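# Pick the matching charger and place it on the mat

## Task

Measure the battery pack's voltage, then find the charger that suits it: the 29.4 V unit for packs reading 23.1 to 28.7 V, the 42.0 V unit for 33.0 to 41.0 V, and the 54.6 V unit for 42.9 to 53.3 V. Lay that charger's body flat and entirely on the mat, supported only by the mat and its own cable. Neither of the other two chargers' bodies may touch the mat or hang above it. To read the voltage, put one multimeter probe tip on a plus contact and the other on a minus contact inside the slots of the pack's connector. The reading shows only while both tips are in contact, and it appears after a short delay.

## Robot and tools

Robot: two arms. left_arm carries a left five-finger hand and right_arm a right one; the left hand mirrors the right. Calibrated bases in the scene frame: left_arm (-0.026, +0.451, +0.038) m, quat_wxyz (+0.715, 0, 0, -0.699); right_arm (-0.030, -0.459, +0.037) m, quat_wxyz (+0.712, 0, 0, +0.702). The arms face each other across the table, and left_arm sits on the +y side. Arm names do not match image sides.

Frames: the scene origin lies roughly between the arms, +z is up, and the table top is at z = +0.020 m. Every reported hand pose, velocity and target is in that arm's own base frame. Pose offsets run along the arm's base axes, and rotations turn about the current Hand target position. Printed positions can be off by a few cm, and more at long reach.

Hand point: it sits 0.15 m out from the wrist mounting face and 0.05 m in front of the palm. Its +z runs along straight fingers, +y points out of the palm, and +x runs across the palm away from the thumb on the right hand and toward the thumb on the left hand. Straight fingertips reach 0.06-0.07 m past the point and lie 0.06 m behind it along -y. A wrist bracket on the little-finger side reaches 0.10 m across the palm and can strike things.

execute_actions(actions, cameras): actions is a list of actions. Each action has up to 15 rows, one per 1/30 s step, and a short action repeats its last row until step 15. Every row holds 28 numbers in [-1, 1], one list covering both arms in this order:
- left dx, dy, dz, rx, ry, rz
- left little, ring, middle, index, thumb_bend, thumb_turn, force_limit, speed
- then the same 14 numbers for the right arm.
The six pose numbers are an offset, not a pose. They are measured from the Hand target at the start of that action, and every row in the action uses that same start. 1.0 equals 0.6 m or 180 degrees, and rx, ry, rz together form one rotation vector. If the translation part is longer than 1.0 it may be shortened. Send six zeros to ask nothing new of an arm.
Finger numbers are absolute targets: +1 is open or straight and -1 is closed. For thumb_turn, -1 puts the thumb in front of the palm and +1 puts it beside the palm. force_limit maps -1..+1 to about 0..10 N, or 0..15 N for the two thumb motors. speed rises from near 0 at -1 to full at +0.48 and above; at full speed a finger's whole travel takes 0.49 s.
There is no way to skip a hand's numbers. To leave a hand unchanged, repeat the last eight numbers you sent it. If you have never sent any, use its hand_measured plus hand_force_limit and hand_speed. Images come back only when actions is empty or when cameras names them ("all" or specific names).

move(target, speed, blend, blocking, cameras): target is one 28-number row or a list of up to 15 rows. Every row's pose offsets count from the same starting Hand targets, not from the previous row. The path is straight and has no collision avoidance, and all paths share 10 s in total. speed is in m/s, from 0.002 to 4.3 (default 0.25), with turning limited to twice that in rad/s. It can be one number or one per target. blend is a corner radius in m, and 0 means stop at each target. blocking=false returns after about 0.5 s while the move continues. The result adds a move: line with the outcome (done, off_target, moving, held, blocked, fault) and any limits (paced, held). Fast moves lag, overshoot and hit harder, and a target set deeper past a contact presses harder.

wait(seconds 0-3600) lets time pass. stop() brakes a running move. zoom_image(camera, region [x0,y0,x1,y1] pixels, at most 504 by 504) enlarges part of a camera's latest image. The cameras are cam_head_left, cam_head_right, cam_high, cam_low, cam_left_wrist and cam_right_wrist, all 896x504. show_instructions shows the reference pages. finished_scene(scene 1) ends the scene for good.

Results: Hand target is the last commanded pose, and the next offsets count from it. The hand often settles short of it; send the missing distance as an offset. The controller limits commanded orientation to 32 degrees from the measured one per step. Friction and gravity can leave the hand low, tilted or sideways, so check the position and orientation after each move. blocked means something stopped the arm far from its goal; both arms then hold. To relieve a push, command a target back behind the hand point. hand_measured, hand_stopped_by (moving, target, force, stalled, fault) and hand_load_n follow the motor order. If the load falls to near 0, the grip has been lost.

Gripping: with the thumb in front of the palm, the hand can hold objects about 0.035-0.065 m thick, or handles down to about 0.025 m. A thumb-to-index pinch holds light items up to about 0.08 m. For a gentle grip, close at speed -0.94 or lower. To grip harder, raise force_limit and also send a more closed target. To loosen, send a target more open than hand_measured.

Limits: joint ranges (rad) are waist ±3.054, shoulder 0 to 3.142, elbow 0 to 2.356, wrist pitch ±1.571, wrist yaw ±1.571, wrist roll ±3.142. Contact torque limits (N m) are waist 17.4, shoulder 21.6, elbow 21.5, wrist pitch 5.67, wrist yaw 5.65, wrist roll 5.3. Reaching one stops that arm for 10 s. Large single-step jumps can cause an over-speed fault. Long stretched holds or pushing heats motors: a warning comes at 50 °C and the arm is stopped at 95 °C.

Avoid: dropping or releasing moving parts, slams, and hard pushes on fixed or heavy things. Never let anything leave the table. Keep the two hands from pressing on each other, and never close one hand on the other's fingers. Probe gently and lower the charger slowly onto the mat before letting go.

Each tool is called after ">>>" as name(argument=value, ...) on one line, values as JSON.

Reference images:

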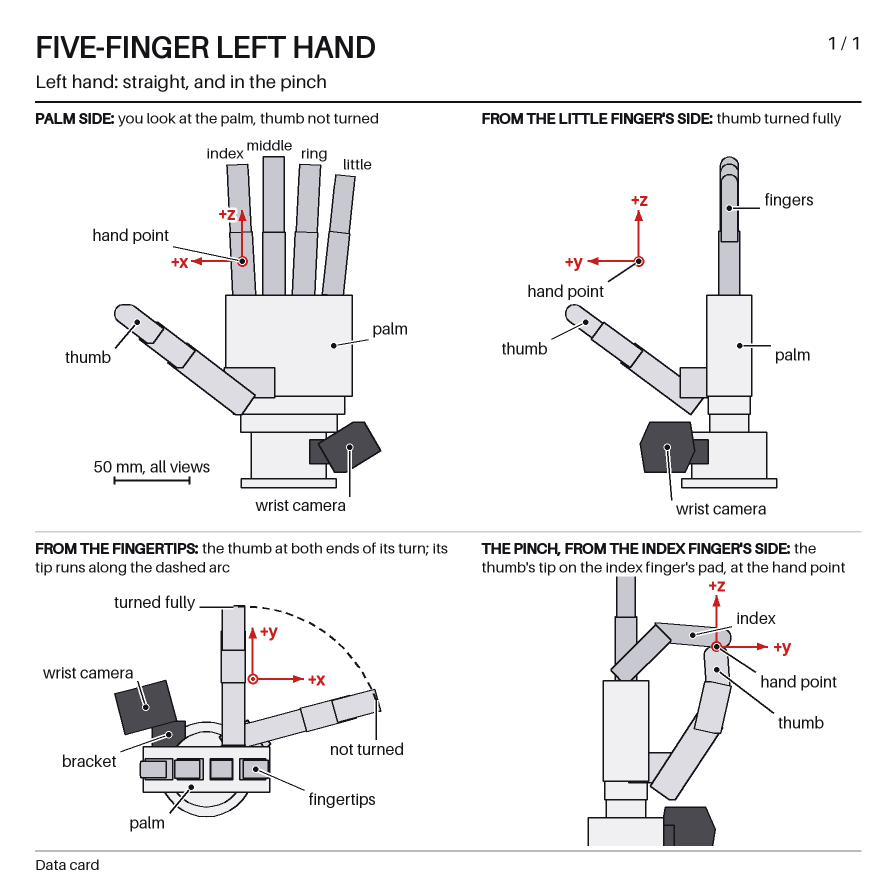

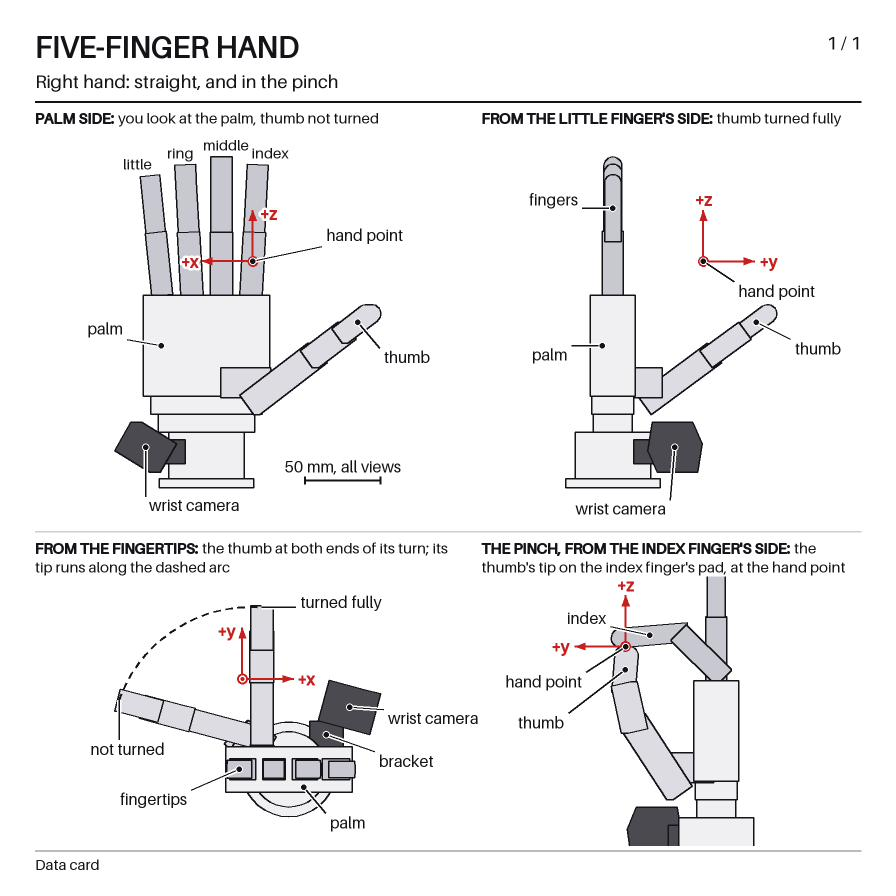

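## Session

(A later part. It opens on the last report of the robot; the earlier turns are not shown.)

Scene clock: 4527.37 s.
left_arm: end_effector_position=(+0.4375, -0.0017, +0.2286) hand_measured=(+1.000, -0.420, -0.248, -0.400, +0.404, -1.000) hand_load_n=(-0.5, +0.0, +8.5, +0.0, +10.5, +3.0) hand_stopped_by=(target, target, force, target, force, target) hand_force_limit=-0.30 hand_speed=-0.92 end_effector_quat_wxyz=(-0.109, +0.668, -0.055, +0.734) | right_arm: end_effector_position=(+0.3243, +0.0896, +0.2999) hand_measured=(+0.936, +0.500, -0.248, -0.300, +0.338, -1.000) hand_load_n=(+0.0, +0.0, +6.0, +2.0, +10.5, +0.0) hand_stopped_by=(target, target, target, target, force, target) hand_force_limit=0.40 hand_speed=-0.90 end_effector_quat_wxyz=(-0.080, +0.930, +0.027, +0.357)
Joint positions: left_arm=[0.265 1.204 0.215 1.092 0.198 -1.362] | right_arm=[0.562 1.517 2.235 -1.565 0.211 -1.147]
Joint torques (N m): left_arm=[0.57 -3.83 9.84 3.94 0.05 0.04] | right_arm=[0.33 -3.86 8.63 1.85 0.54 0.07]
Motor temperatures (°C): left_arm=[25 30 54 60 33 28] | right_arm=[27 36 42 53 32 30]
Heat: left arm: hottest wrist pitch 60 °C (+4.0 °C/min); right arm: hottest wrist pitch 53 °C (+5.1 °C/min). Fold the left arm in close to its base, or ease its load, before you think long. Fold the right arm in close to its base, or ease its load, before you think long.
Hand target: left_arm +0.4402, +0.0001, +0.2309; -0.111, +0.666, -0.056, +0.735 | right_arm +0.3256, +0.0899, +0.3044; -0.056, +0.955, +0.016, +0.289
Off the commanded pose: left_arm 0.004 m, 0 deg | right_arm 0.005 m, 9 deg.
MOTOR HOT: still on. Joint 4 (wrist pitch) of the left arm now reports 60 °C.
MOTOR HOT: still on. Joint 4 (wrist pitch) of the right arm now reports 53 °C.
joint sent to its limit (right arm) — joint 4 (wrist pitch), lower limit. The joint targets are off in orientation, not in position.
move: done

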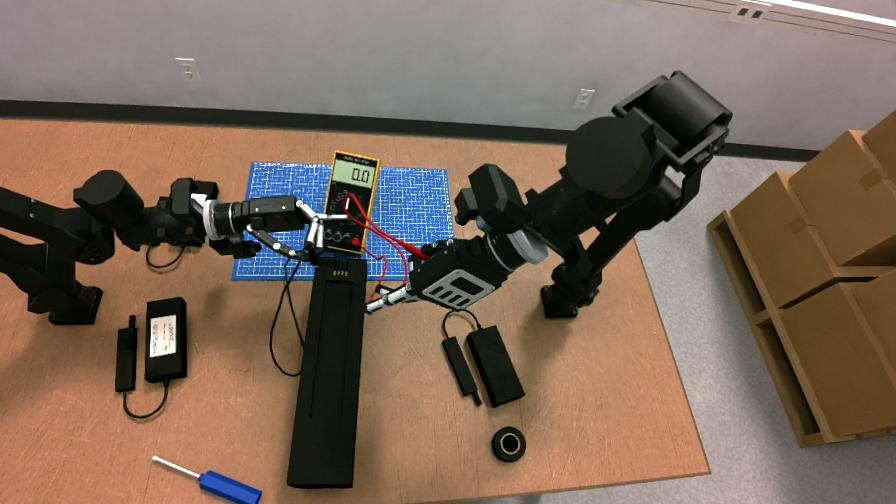

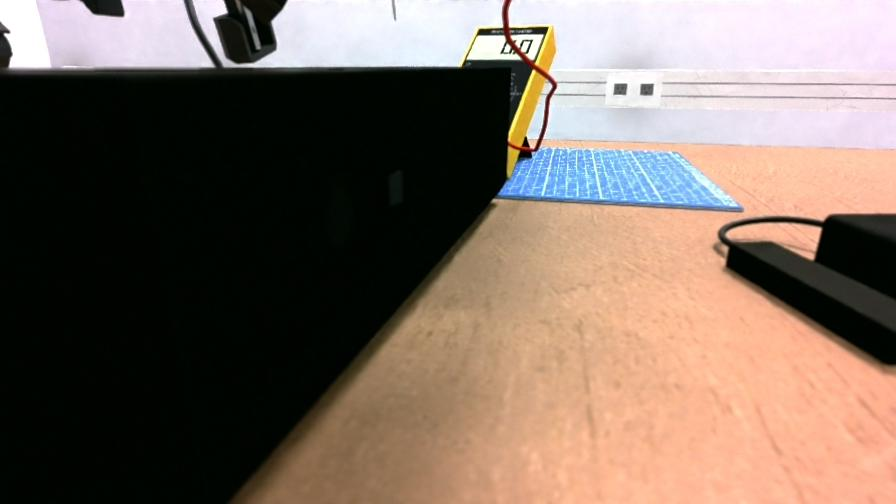

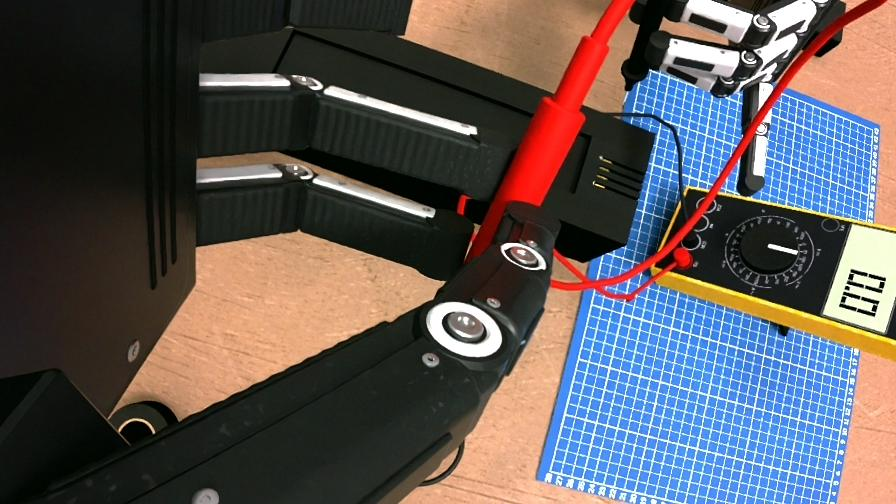

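>>> move(target=[[0.0433,0.014,0,0,0,0,1,-0.42,-0.25,-0.40,0.31,-1,-0.3,-0.92,0,0,0,0,0,0,1,0.5,-0.25,-0.3,0.31,-1,0.4,-0.9],[0.0433,0.014,-0.043,0,0,0,1,-0.42,-0.25,-0.40,0.31,-1,-0.3,-0.92,0,0,0,0,0,0,1,0.5,-0.25,-0.3,0.31,-1,0.4,-0.9]], speed=0.06, cameras=["cam_head_left","cam_low","cam_right_wrist"])

>>> zoom_image(camera="cam_low", region=[360, 0, 520, 80])

>>> zoom_image(camera="cam_right_wrist", region=[540, 70, 700, 230])

Scene clock: 4538.67 s.
left_arm: end_effector_position=(+0.4667, +0.0074, +0.2160) hand_measured=(+1.000, -0.420, -0.248, -0.400, +0.404, -1.000) hand_load_n=(+0.0, +0.5, +8.5, +0.0, +11.0, +3.0) hand_stopped_by=(target, target, force, target, force, target) hand_force_limit=-0.30 hand_speed=-0.92 end_effector_quat_wxyz=(-0.112, +0.658, -0.056, +0.743) | right_arm: end_effector_position=(+0.3243, +0.0896, +0.2999) hand_measured=(+0.936, +0.500, -0.248, -0.300, +0.338, -1.000) hand_load_n=(+0.0, +0.0, +6.0, +2.0, +10.5, +0.0) hand_stopped_by=(target, target, target, target, force, target) hand_force_limit=0.40 hand_speed=-0.90 end_effector_quat_wxyz=(-0.080, +0.930, +0.027, +0.357)
Joint positions: left_arm=[0.271 1.502 0.281 1.352 0.205 -1.362] | right_arm=[0.562 1.517 2.235 -1.565 0.211 -1.147]
Joint torques (N m): left_arm=[0.14 -5.04 5.66 3.95 0.01 -0.04] | right_arm=[0.29 -3.83 8.62 1.85 0.56 0.08]
Motor temperatures (°C): left_arm=[25 30 54 65 33 28] | right_arm=[27 36 42 54 32 30]
Heat: left arm: hottest wrist pitch 65 °C (+9.1 °C/min); right arm: hottest wrist pitch 54 °C (+6.0 °C/min). Fold the left arm in close to its base, or ease its load, before you think long. Fold the right arm in close to its base, or ease its load, before you think long.
Hand target: left_arm +0.4662, +0.0083, +0.2052; -0.111, +0.666, -0.056, +0.735 | right_arm +0.3256, +0.0899, +0.3044; -0.056, +0.955, +0.016, +0.289
Off the commanded pose: left_arm 0.011 m, 1 deg | right_arm 0.005 m, 9 deg.
MOTOR HOT: still on. Joint 4 (wrist pitch) of the left arm now reports 65 °C.
MOTOR HOT: still on. Joint 4 (wrist pitch) of the right arm now reports 54 °C.
joint sent to its limit (right arm) — joint 4 (wrist pitch), lower limit. The joint targets are off in orientation, not in position.
move: off_target (left_arm)

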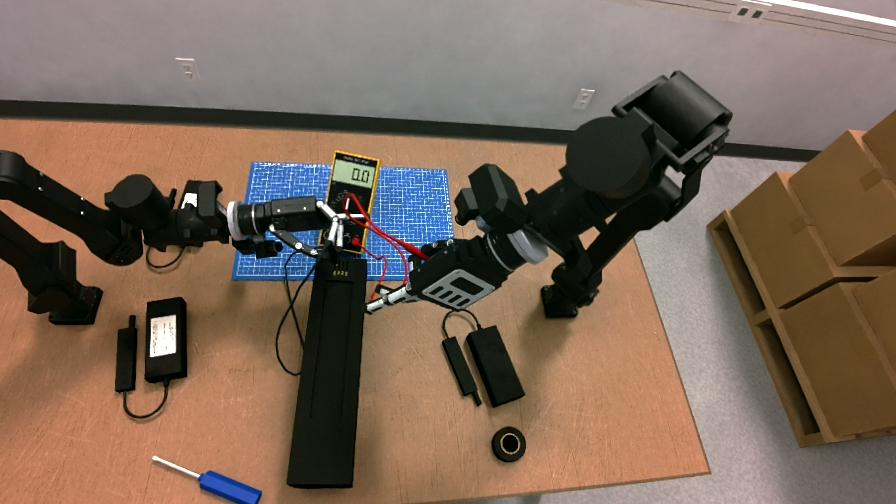

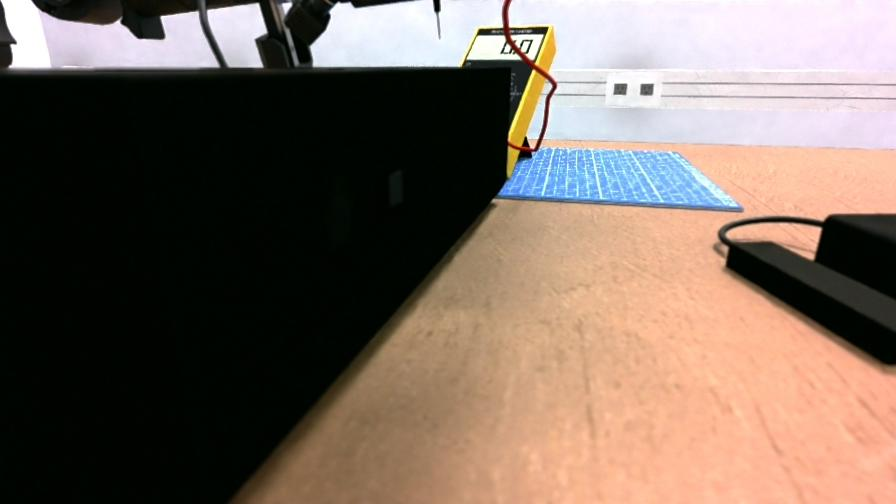

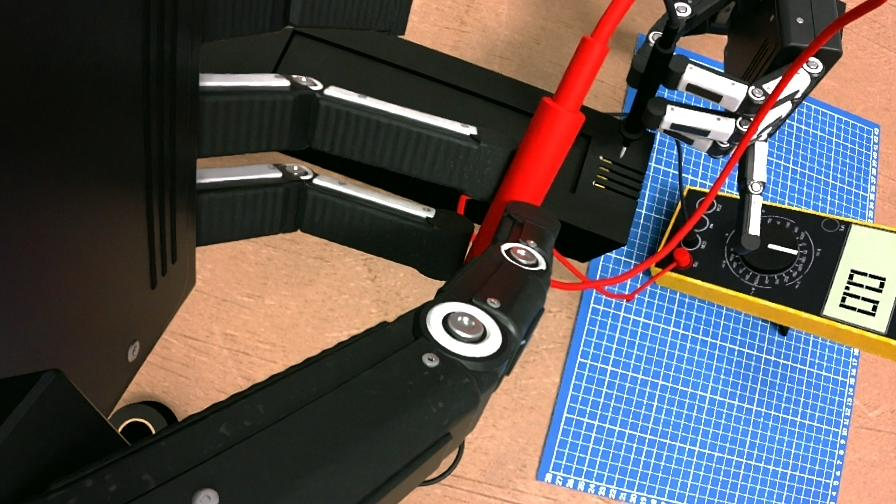

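Scaled by 3.150 from the camera's image (finer frame: 1280x720).

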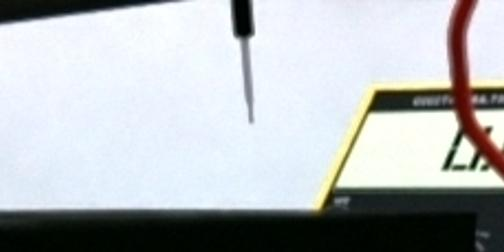

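Scaled by 3.150 from the camera's image (finer frame: 1280x720).

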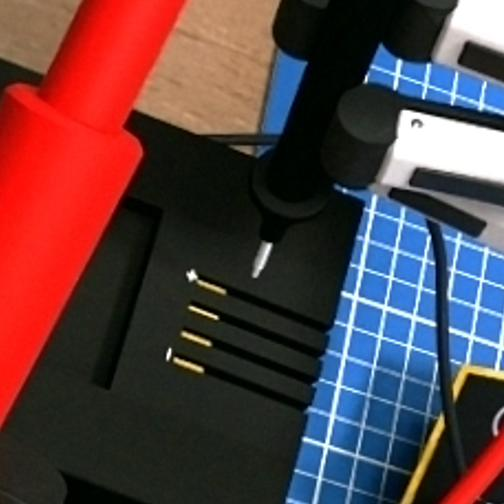

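>>> move(target=[[-0.0067,-0.007,-0.026,0,0,0,1,-0.42,-0.25,-0.40,0.31,-1,-0.3,-0.92,0,0,0,0,0,0,1,0.5,-0.25,-0.3,0.31,-1,0.4,-0.9]], speed=0.05, cameras=["cam_low","cam_right_wrist"])

>>> zoom_image(camera="cam_low", region=[360, 0, 520, 80])

>>> zoom_image(camera="cam_right_wrist", region=[560, 100, 680, 220])

Scene clock: 4548.87 s.
left_arm: end_effector_position=(+0.4627, +0.0053, +0.2000) hand_measured=(+1.000, -0.420, -0.248, -0.400, +0.404, -1.000) hand_load_n=(+0.0, +0.0, +8.5, +0.0, +11.0, +2.5) hand_stopped_by=(target, target, force, target, force, target) hand_force_limit=-0.30 hand_speed=-0.92 end_effector_quat_wxyz=(-0.113, +0.658, -0.056, +0.742) | right_arm: end_effector_position=(+0.3243, +0.0896, +0.2999) hand_measured=(+0.936, +0.500, -0.248, -0.300, +0.338, -1.000) hand_load_n=(+0.0, +0.0, +6.0, +2.0, +10.5, +0.0) hand_stopped_by=(target, target, target, target, force, target) hand_force_limit=0.40 hand_speed=-0.90 end_effector_quat_wxyz=(-0.080, +0.930, +0.027, +0.357)
Joint positions: left_arm=[0.265 1.592 0.241 1.483 0.197 -1.361] | right_arm=[0.562 1.517 2.235 -1.565 0.211 -1.147]
Joint torques (N m): left_arm=[-0.4 -5.08 4.94 3.94 -0.18 -0.02] | right_arm=[0.29 -3.82 8.64 1.86 0.54 0.07]
Motor temperatures (°C): left_arm=[25 31 52 64 33 28] | right_arm=[27 36 43 54 31 30]
Heat: left arm: hottest wrist pitch 64 °C (+8.0 °C/min); right arm: hottest wrist pitch 54 °C (+5.0 °C/min). Fold the left arm in close to its base, or ease its load, before you think long. Fold the right arm in close to its base, or ease its load, before you think long.
Hand target: left_arm +0.4622, +0.0042, +0.1896; -0.111, +0.666, -0.055, +0.735 | right_arm +0.3256, +0.0899, +0.3044; -0.056, +0.955, +0.016, +0.289
Off the commanded pose: left_arm 0.010 m, 1 deg | right_arm 0.005 m, 9 deg.
MOTOR HOT: still on. Joint 4 (wrist pitch) of the left arm now reports 64 °C.
MOTOR HOT: still on. Joint 4 (wrist pitch) of the right arm now reports 54 °C.
joint sent to its limit (right arm) — joint 4 (wrist pitch), lower limit. The joint targets are off in orientation, not in position.
move: off_target (left_arm)

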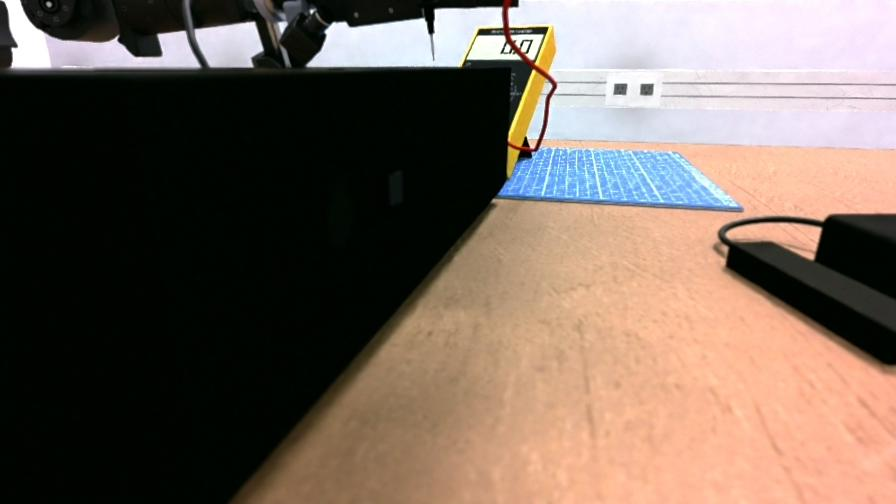

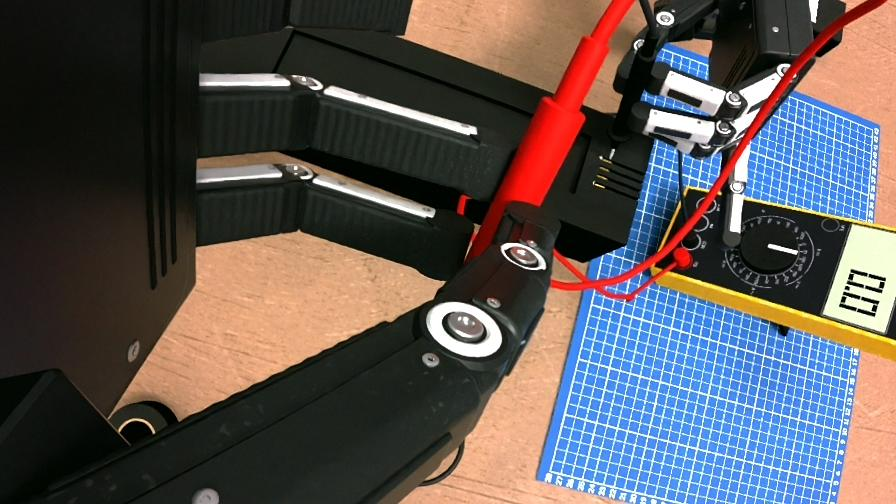

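Scaled by 3.150 from the camera's image (finer frame: 1280x720).

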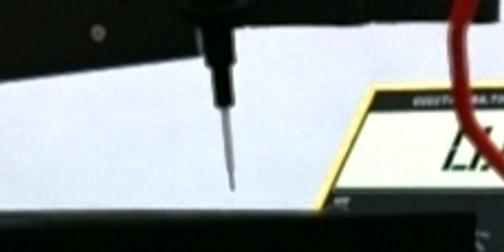

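Scaled by 4.200 from the camera's image (finer frame: 1280x720).

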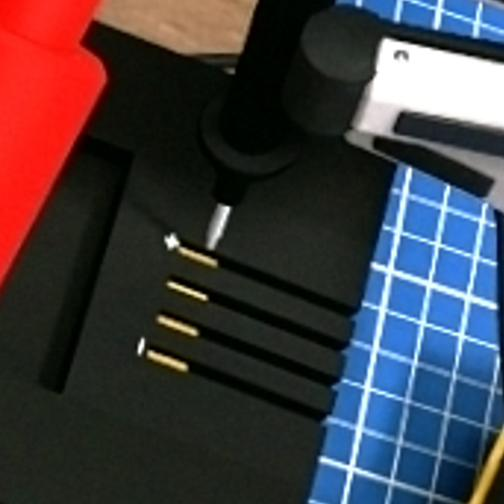

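>>> move(target=[[-0.0014,-0.0007,-0.008,0,0,0,1,-0.42,-0.25,-0.40,0.31,-1,-0.3,-0.92,0,0,0,0,0,0,1,0.5,-0.25,-0.3,0.31,-1,0.4,-0.9]], speed=0.03, cameras=["cam_low","cam_right_wrist"])

>>> zoom_image(camera="cam_low", region=[360, 0, 520, 80])

>>> zoom_image(camera="cam_right_wrist", region=[560, 100, 680, 220])

Scene clock: 4559.37 s.
left_arm: end_effector_position=(+0.4618, +0.0048, +0.1949) hand_measured=(+1.000, -0.420, -0.248, -0.400, +0.404, -1.000) hand_load_n=(+0.0, +0.5, +9.0, +0.0, +10.5, +2.5) hand_stopped_by=(target, target, force, target, force, target) hand_force_limit=-0.30 hand_speed=-0.92 end_effector_quat_wxyz=(-0.113, +0.658, -0.056, +0.742) | right_arm: end_effector_position=(+0.3243, +0.0896, +0.2999) hand_measured=(+0.936, +0.500, -0.248, -0.300, +0.338, -1.000) hand_load_n=(+0.0, +0.0, +5.5, +2.0, +10.5, +0.0) hand_stopped_by=(target, target, target, target, force, target) hand_force_limit=0.40 hand_speed=-0.90 end_effector_quat_wxyz=(-0.080, +0.930, +0.027, +0.357)
Joint positions: left_arm=[0.264 1.626 0.231 1.526 0.196 -1.361] | right_arm=[0.562 1.517 2.235 -1.565 0.211 -1.147]
Joint torques (N m): left_arm=[-0.35 -5.2 4.67 3.94 -0.19 -0.04] | right_arm=[0.33 -3.8 8.63 1.85 0.56 0.07]
Motor temperatures (°C): left_arm=[25 31 50 67 33 28] | right_arm=[27 35 43 55 31 30]
Heat: left arm: hottest wrist pitch 67 °C (+12.1 °C/min); right arm: hottest wrist pitch 55 °C (+4.0 °C/min). Fold the left arm in close to its base, or ease its load, before you think long. Fold the right arm in close to its base, or ease its load, before you think long.
Hand target: left_arm +0.4613, +0.0037, +0.1849; -0.111, +0.666, -0.056, +0.735 | right_arm +0.3256, +0.0899, +0.3044; -0.056, +0.955, +0.016, +0.289
Off the commanded pose: left_arm 0.010 m, 1 deg | right_arm 0.005 m, 9 deg.
MOTOR HOT: still on. Joint 4 (wrist pitch) of the left arm now reports 67 °C.
MOTOR HOT: still on. Joint 4 (wrist pitch) of the right arm now reports 55 °C.
joint sent to its limit (right arm) — joint 4 (wrist pitch), lower limit. The joint targets are off in orientation, not in position.
move: off_target (left_arm)

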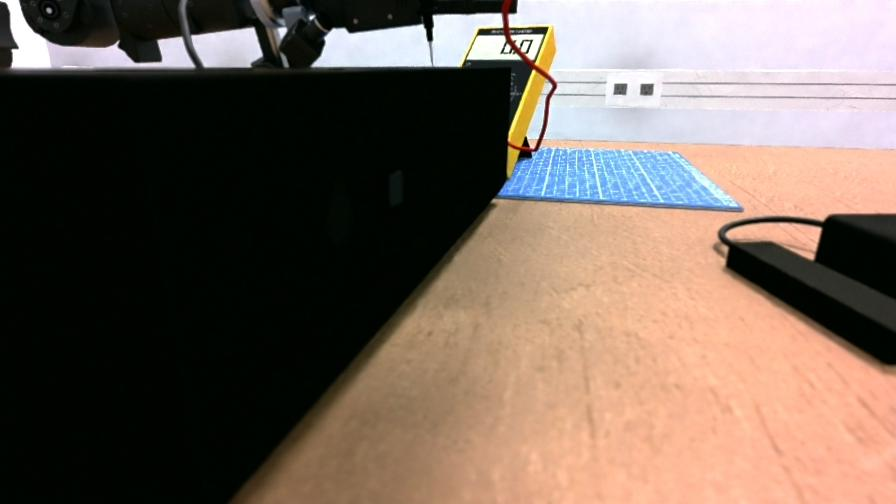

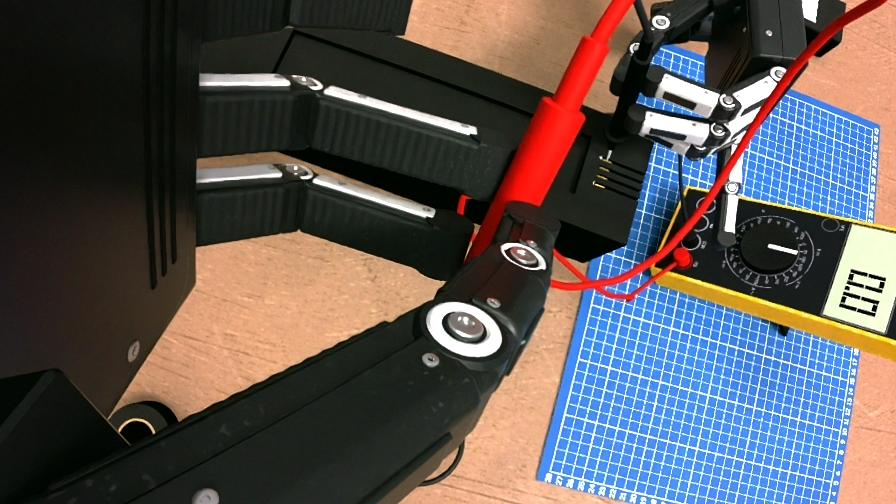

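Scaled by 3.150 from the camera's image (finer frame: 1280x720).

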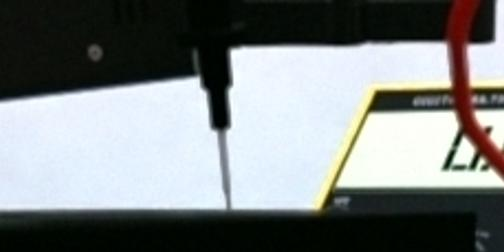

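Scaled by 4.200 from the camera's image (finer frame: 1280x720).

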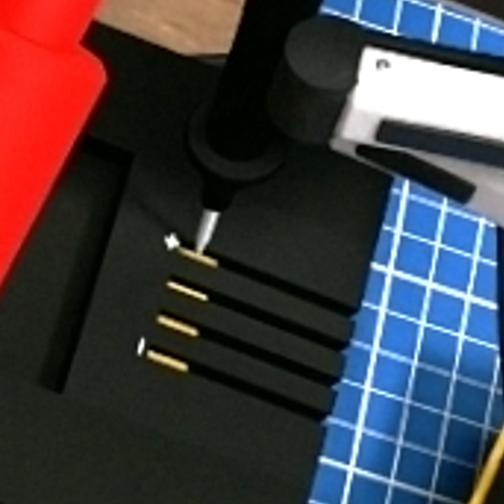

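>>> move(target=[[0,0,-0.006,0,0,0,1,-0.42,-0.25,-0.40,0.31,-1,-0.3,-0.92,0,0,0,0,0,0,1,0.5,-0.25,-0.3,0.31,-1,0.4,-0.9]], speed=0.03, cameras=["cam_low","cam_right_wrist"])

>>> zoom_image(camera="cam_right_wrist", region=[560, 100, 680, 220])

Scene clock: 4564.00 s.
left_arm: end_effector_position=(+0.4618, +0.0049, +0.1919) hand_measured=(+1.000, -0.420, -0.248, -0.400, +0.404, -1.000) hand_load_n=(+0.0, +0.0, +9.0, +0.0, +10.5, +2.5) hand_stopped_by=(target, target, force, target, force, target) hand_force_limit=-0.30 hand_speed=-0.92 end_effector_quat_wxyz=(-0.113, +0.657, -0.056, +0.743) | right_arm: end_effector_position=(+0.3243, +0.0896, +0.2999) hand_measured=(+0.936, +0.500, -0.248, -0.300, +0.338, -1.000) hand_load_n=(+0.0, +0.0, +6.0, +2.0, +11.0, +0.0) hand_stopped_by=(target, target, target, target, force, target) hand_force_limit=0.40 hand_speed=-0.90 end_effector_quat_wxyz=(-0.080, +0.930, +0.027, +0.357)
Joint positions: left_arm=[0.264 1.654 0.228 1.559 0.196 -1.36] | right_arm=[0.562 1.517 2.235 -1.565 0.211 -1.147]
Joint torques (N m): left_arm=[-0.45 -5.28 4.66 3.83 -0.15 0.05] | right_arm=[0.32 -3.86 8.63 1.86 0.57 0.07]
Motor temperatures (°C): left_arm=[25 31 50 69 32 28] | right_arm=[27 35 43 55 31 30]
Heat: left arm: hottest wrist pitch 69 °C (+14.0 °C/min); right arm: hottest wrist pitch 55 °C (+4.0 °C/min). Fold the left arm in close to its base, or ease its load, before you think long. Fold the right arm in close to its base, or ease its load, before you think long.
Hand target: left_arm +0.4613, +0.0038, +0.1812; -0.111, +0.666, -0.056, +0.735 | right_arm +0.3256, +0.0899, +0.3044; -0.056, +0.955, +0.016, +0.289
Off the commanded pose: left_arm 0.011 m, 1 deg | right_arm 0.005 m, 9 deg.
MOTOR HOT: still on. Joint 4 (wrist pitch) of the left arm now reports 69 °C.
MOTOR HOT: still on. Joint 4 (wrist pitch) of the right arm now reports 55 °C.
joint sent to its limit (right arm) — joint 4 (wrist pitch), lower limit. The joint targets are off in orientation, not in position.
move: off_target (left_arm)

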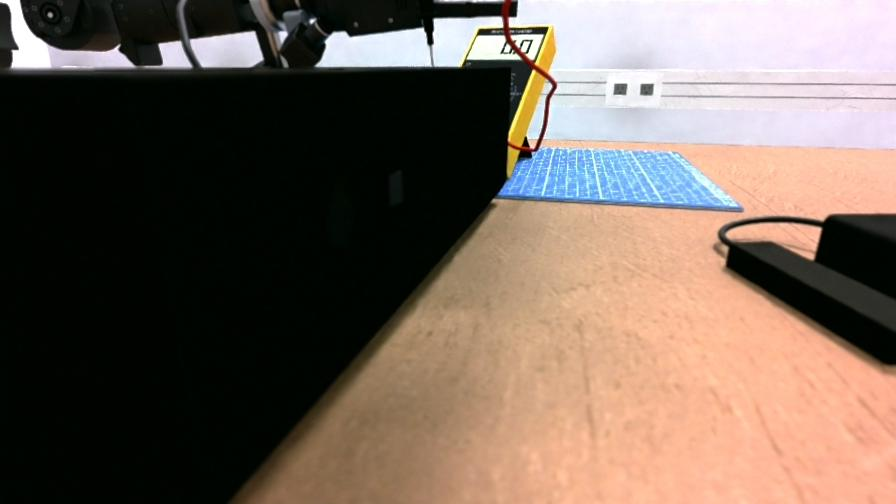

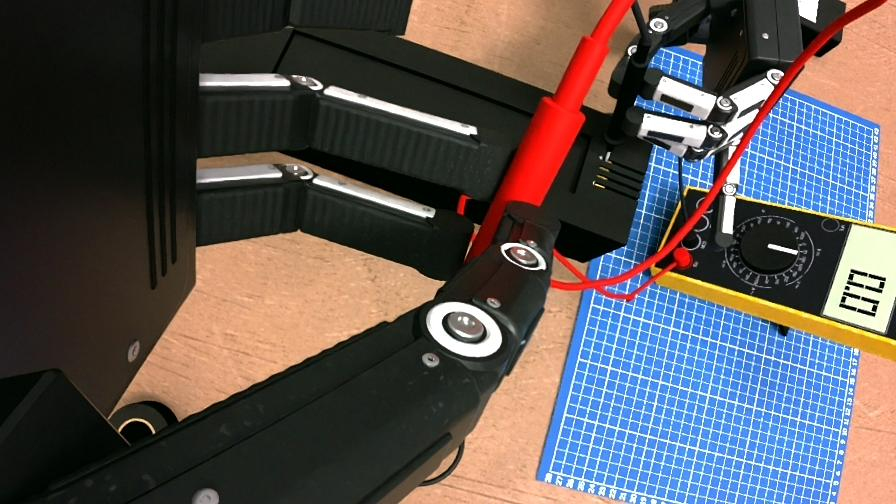

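Scaled by 4.200 from the camera's image (finer frame: 1280x720).

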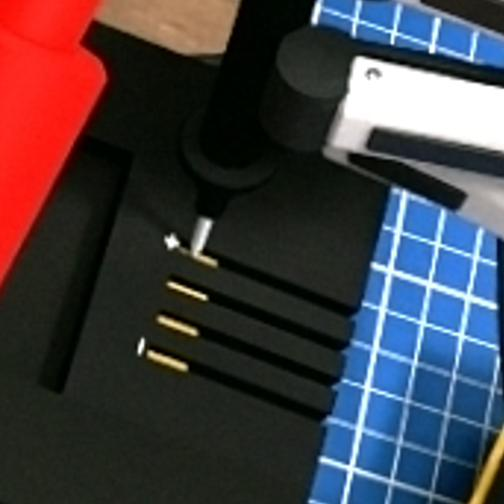

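>>> move(target=[[0.0007,0.0007,-0.006,0,0,0,1,-0.42,-0.25,-0.40,0.31,-1,-0.3,-0.92,0,0,0,0,0,0,1,0.5,-0.25,-0.3,0.31,-1,0.4,-0.9]], speed=0.03, cameras=["cam_right_wrist"])

>>> zoom_image(camera="cam_right_wrist", region=[560, 100, 680, 220])

Scene clock: 4568.30 s.
left_arm: end_effector_position=(+0.4620, +0.0049, +0.1912) hand_measured=(+1.000, -0.420, -0.248, -0.400, +0.404, -1.000) hand_load_n=(+0.0, +0.0, +9.0, +0.0, +10.5, +3.0) hand_stopped_by=(target, target, force, target, force, target) hand_force_limit=-0.30 hand_speed=-0.92 end_effector_quat_wxyz=(-0.113, +0.657, -0.056, +0.743) | right_arm: end_effector_position=(+0.3243, +0.0896, +0.2999) hand_measured=(+0.936, +0.500, -0.248, -0.300, +0.338, -1.000) hand_load_n=(+0.0, +0.0, +6.0, +2.5, +10.5, +0.0) hand_stopped_by=(target, target, target, target, force, target) hand_force_limit=0.40 hand_speed=-0.90 end_effector_quat_wxyz=(-0.080, +0.930, +0.027, +0.357)
Joint positions: left_arm=[0.264 1.661 0.228 1.566 0.196 -1.36] | right_arm=[0.562 1.517 2.235 -1.565 0.211 -1.147]
Joint torques (N m): left_arm=[-0.16 -4.84 4.46 3.58 -0.1 0.07] | right_arm=[0.32 -3.81 8.64 1.87 0.56 0.07]
Motor temperatures (°C): left_arm=[25 32 49 68 32 28] | right_arm=[27 35 43 55 31 30]
Heat: left arm: hottest wrist pitch 68 °C (+13.2 °C/min); right arm: hottest wrist pitch 55 °C (+3.0 °C/min). Fold the left arm in close to its base, or ease its load, before you think long. Fold the right arm in close to its base, or ease its load, before you think long.
Hand target: left_arm +0.4618, +0.0042, +0.1776; -0.111, +0.666, -0.056, +0.735 | right_arm +0.3256, +0.0899, +0.3044; -0.056, +0.955, +0.016, +0.289
Off the commanded pose: left_arm 0.014 m, 1 deg | right_arm 0.005 m, 9 deg.
MOTOR HOT: still on. Joint 4 (wrist pitch) of the left arm now reports 68 °C.
MOTOR HOT: still on. Joint 4 (wrist pitch) of the right arm now reports 55 °C.
joint sent to its limit (left arm) — joint 4 (wrist pitch), upper limit. The joint targets still meet the commanded pose.
joint sent to its limit (right arm) — joint 4 (wrist pitch), lower limit. The joint targets are off in orientation, not in position.
move: off_target (left_arm)

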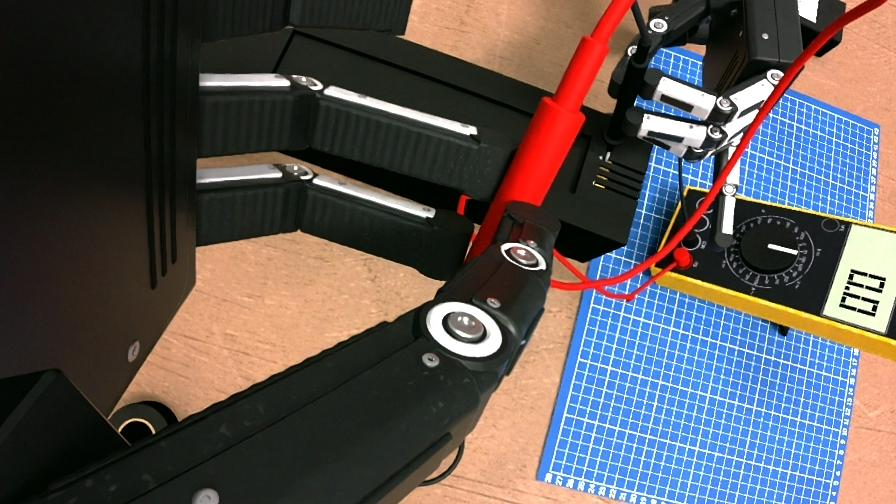

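Scaled by 4.200 from the camera's image (finer frame: 1280x720).

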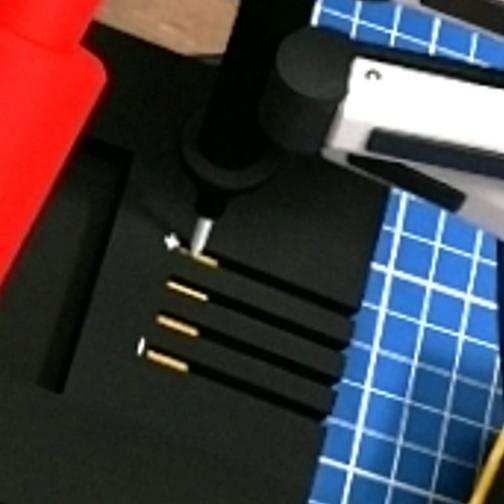

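>>> move(target=[[0,0,0,0,0,0,1,-0.42,-0.25,-0.40,0.31,-1,-0.3,-0.92,0.03,-0.03,0,0.0631,-0.3085,0.1191,1,0.5,-0.25,-0.3,0.31,-1,0.4,-0.9],[0,0,0,0,0,0,1,-0.42,-0.25,-0.40,0.31,-1,-0.3,-0.92,0.1457,-0.1087,-0.05,0.0631,-0.3085,0.1191,1,0.5,-0.25,-0.3,0.31,-1,0.4,-0.9]], speed=0.15, blend=0.02, cameras=["all"])

>>> zoom_image(camera="cam_head_left", region=[270, 170, 430, 300])

Scene clock: 4631.10 s.
left_arm: end_effector_position=(+0.4620, +0.0049, +0.1912) hand_measured=(+1.000, -0.420, -0.248, -0.400, +0.404, -1.000) hand_load_n=(+0.0, +0.0, +9.0, +0.5, +10.5, +3.0) hand_stopped_by=(target, target, force, target, force, target) hand_force_limit=-0.30 hand_speed=-0.92 end_effector_quat_wxyz=(-0.113, +0.657, -0.056, +0.743) | right_arm: end_effector_position=(+0.4128, +0.0249, +0.2791) hand_measured=(+0.936, +0.500, -0.248, -0.300, +0.338, -1.000) hand_load_n=(+0.0, +0.0, +6.0, +3.0, +10.5, +0.5) hand_stopped_by=(target, target, target, target, force, target) hand_force_limit=0.40 hand_speed=-0.90 end_effector_quat_wxyz=(-0.180, +0.681, +0.185, +0.685)
Joint positions: left_arm=[0.264 1.661 0.228 1.566 0.196 -1.36] | right_arm=[-0.348 0.833 0.628 0.211 -0.871 -1.573]
Joint torques (N m): left_arm=[-0.35 -4.77 4.41 3.57 -0.07 0.08] | right_arm=[-0.16 -1.78 8.78 2.78 -0.12 0.06]
Motor temperatures (°C): left_arm=[25 31 44 74 32 28] | right_arm=[27 35 43 59 31 30]
Heat: left arm: hottest wrist pitch 74 °C (+5.1 °C/min); right arm: hottest wrist pitch 59 °C (+4.1 °C/min). Fold the left arm in close to its base, or ease its load, before you think long. Fold the right arm in close to its base, or ease its load, before you think long.
Hand target: left_arm +0.4618, +0.0042, +0.1776; -0.111, +0.666, -0.056, +0.735 | right_arm +0.4131, +0.0248, +0.2743; -0.183, +0.683, +0.183, +0.683
Off the commanded pose: left_arm 0.014 m, 1 deg | right_arm 0.005 m, 1 deg.
MOTOR HOT: still on. Joint 4 (wrist pitch) of the left arm now reports 74 °C.
MOTOR HOT: still on. Joint 4 (wrist pitch) of the right arm now reports 59 °C.
joint read past its limit (left arm) — joint 4 (wrist pitch), upper limit.
joint sent to its limit (left arm) — joint 4 (wrist pitch), upper limit. The joint targets still meet the commanded pose.
move: done

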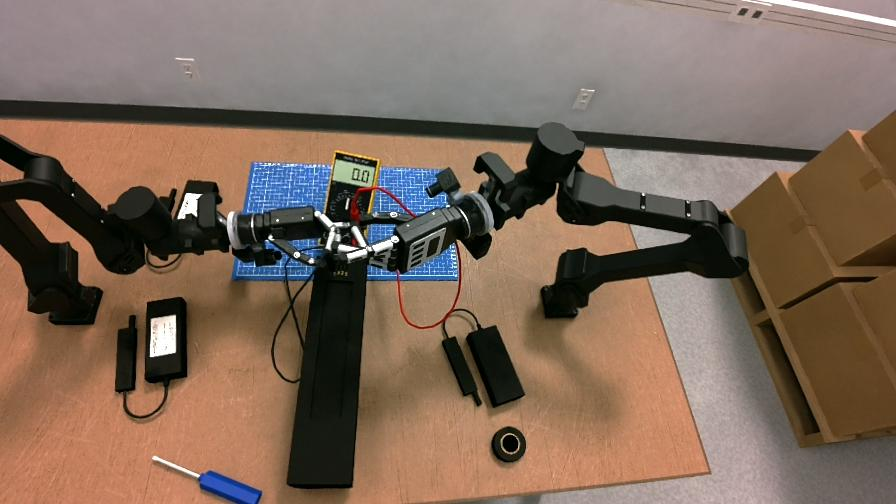

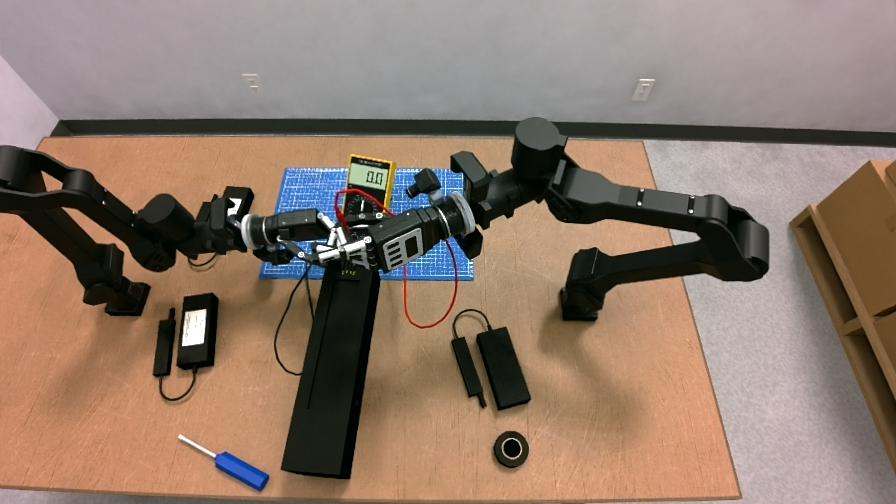

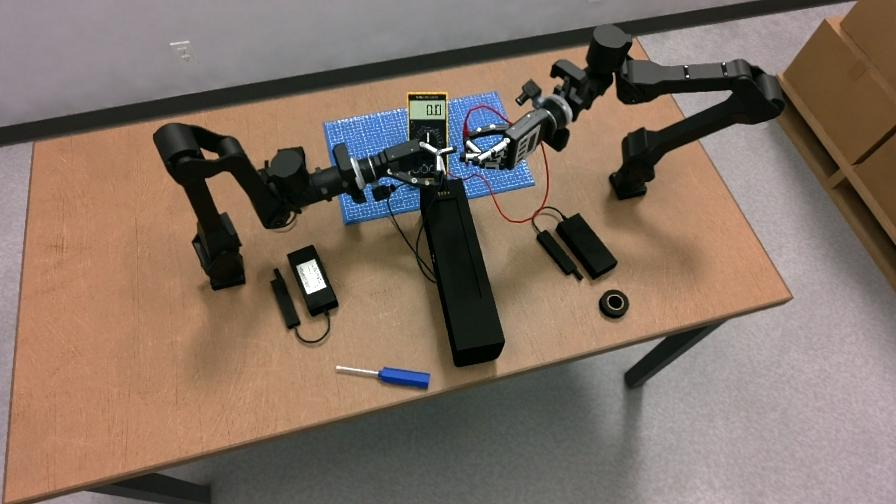

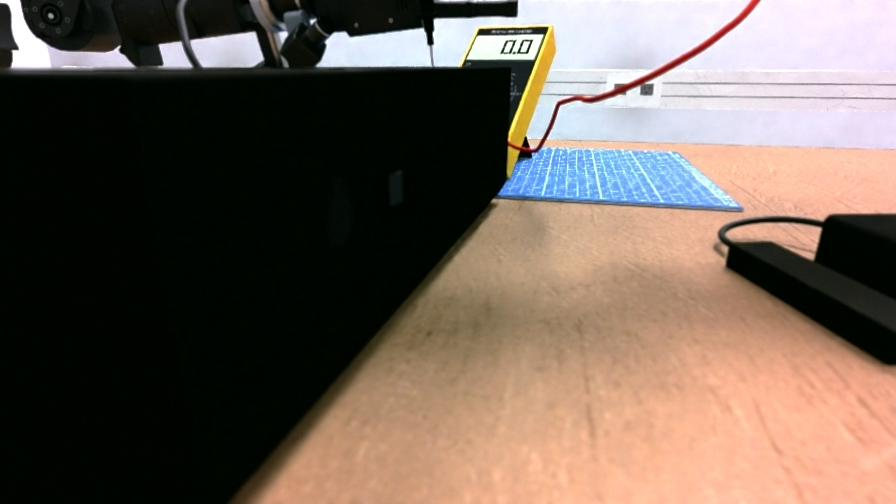

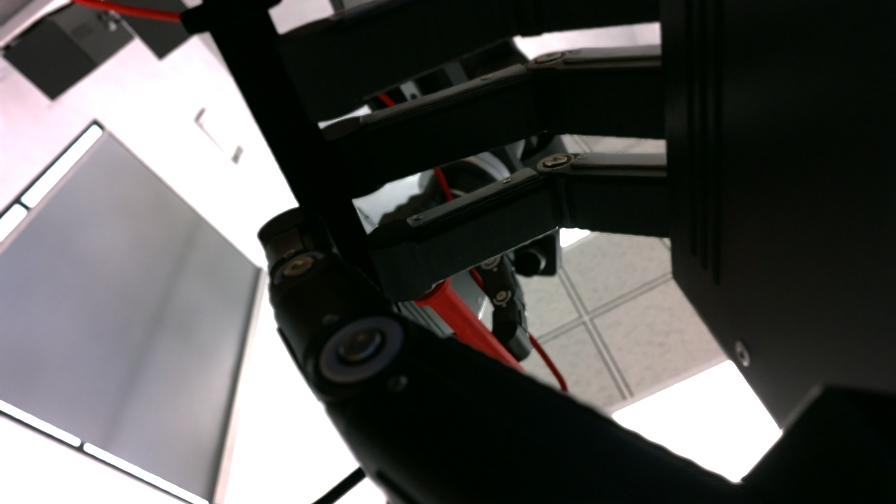

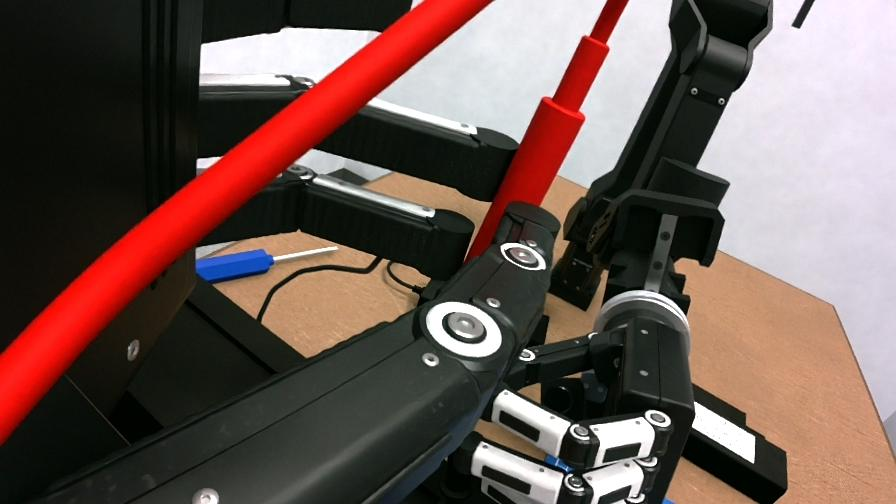

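Scaled by 3.150 from the camera's image (finer frame: 1280x720).

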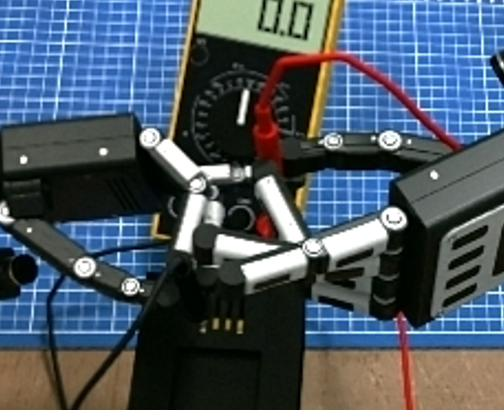

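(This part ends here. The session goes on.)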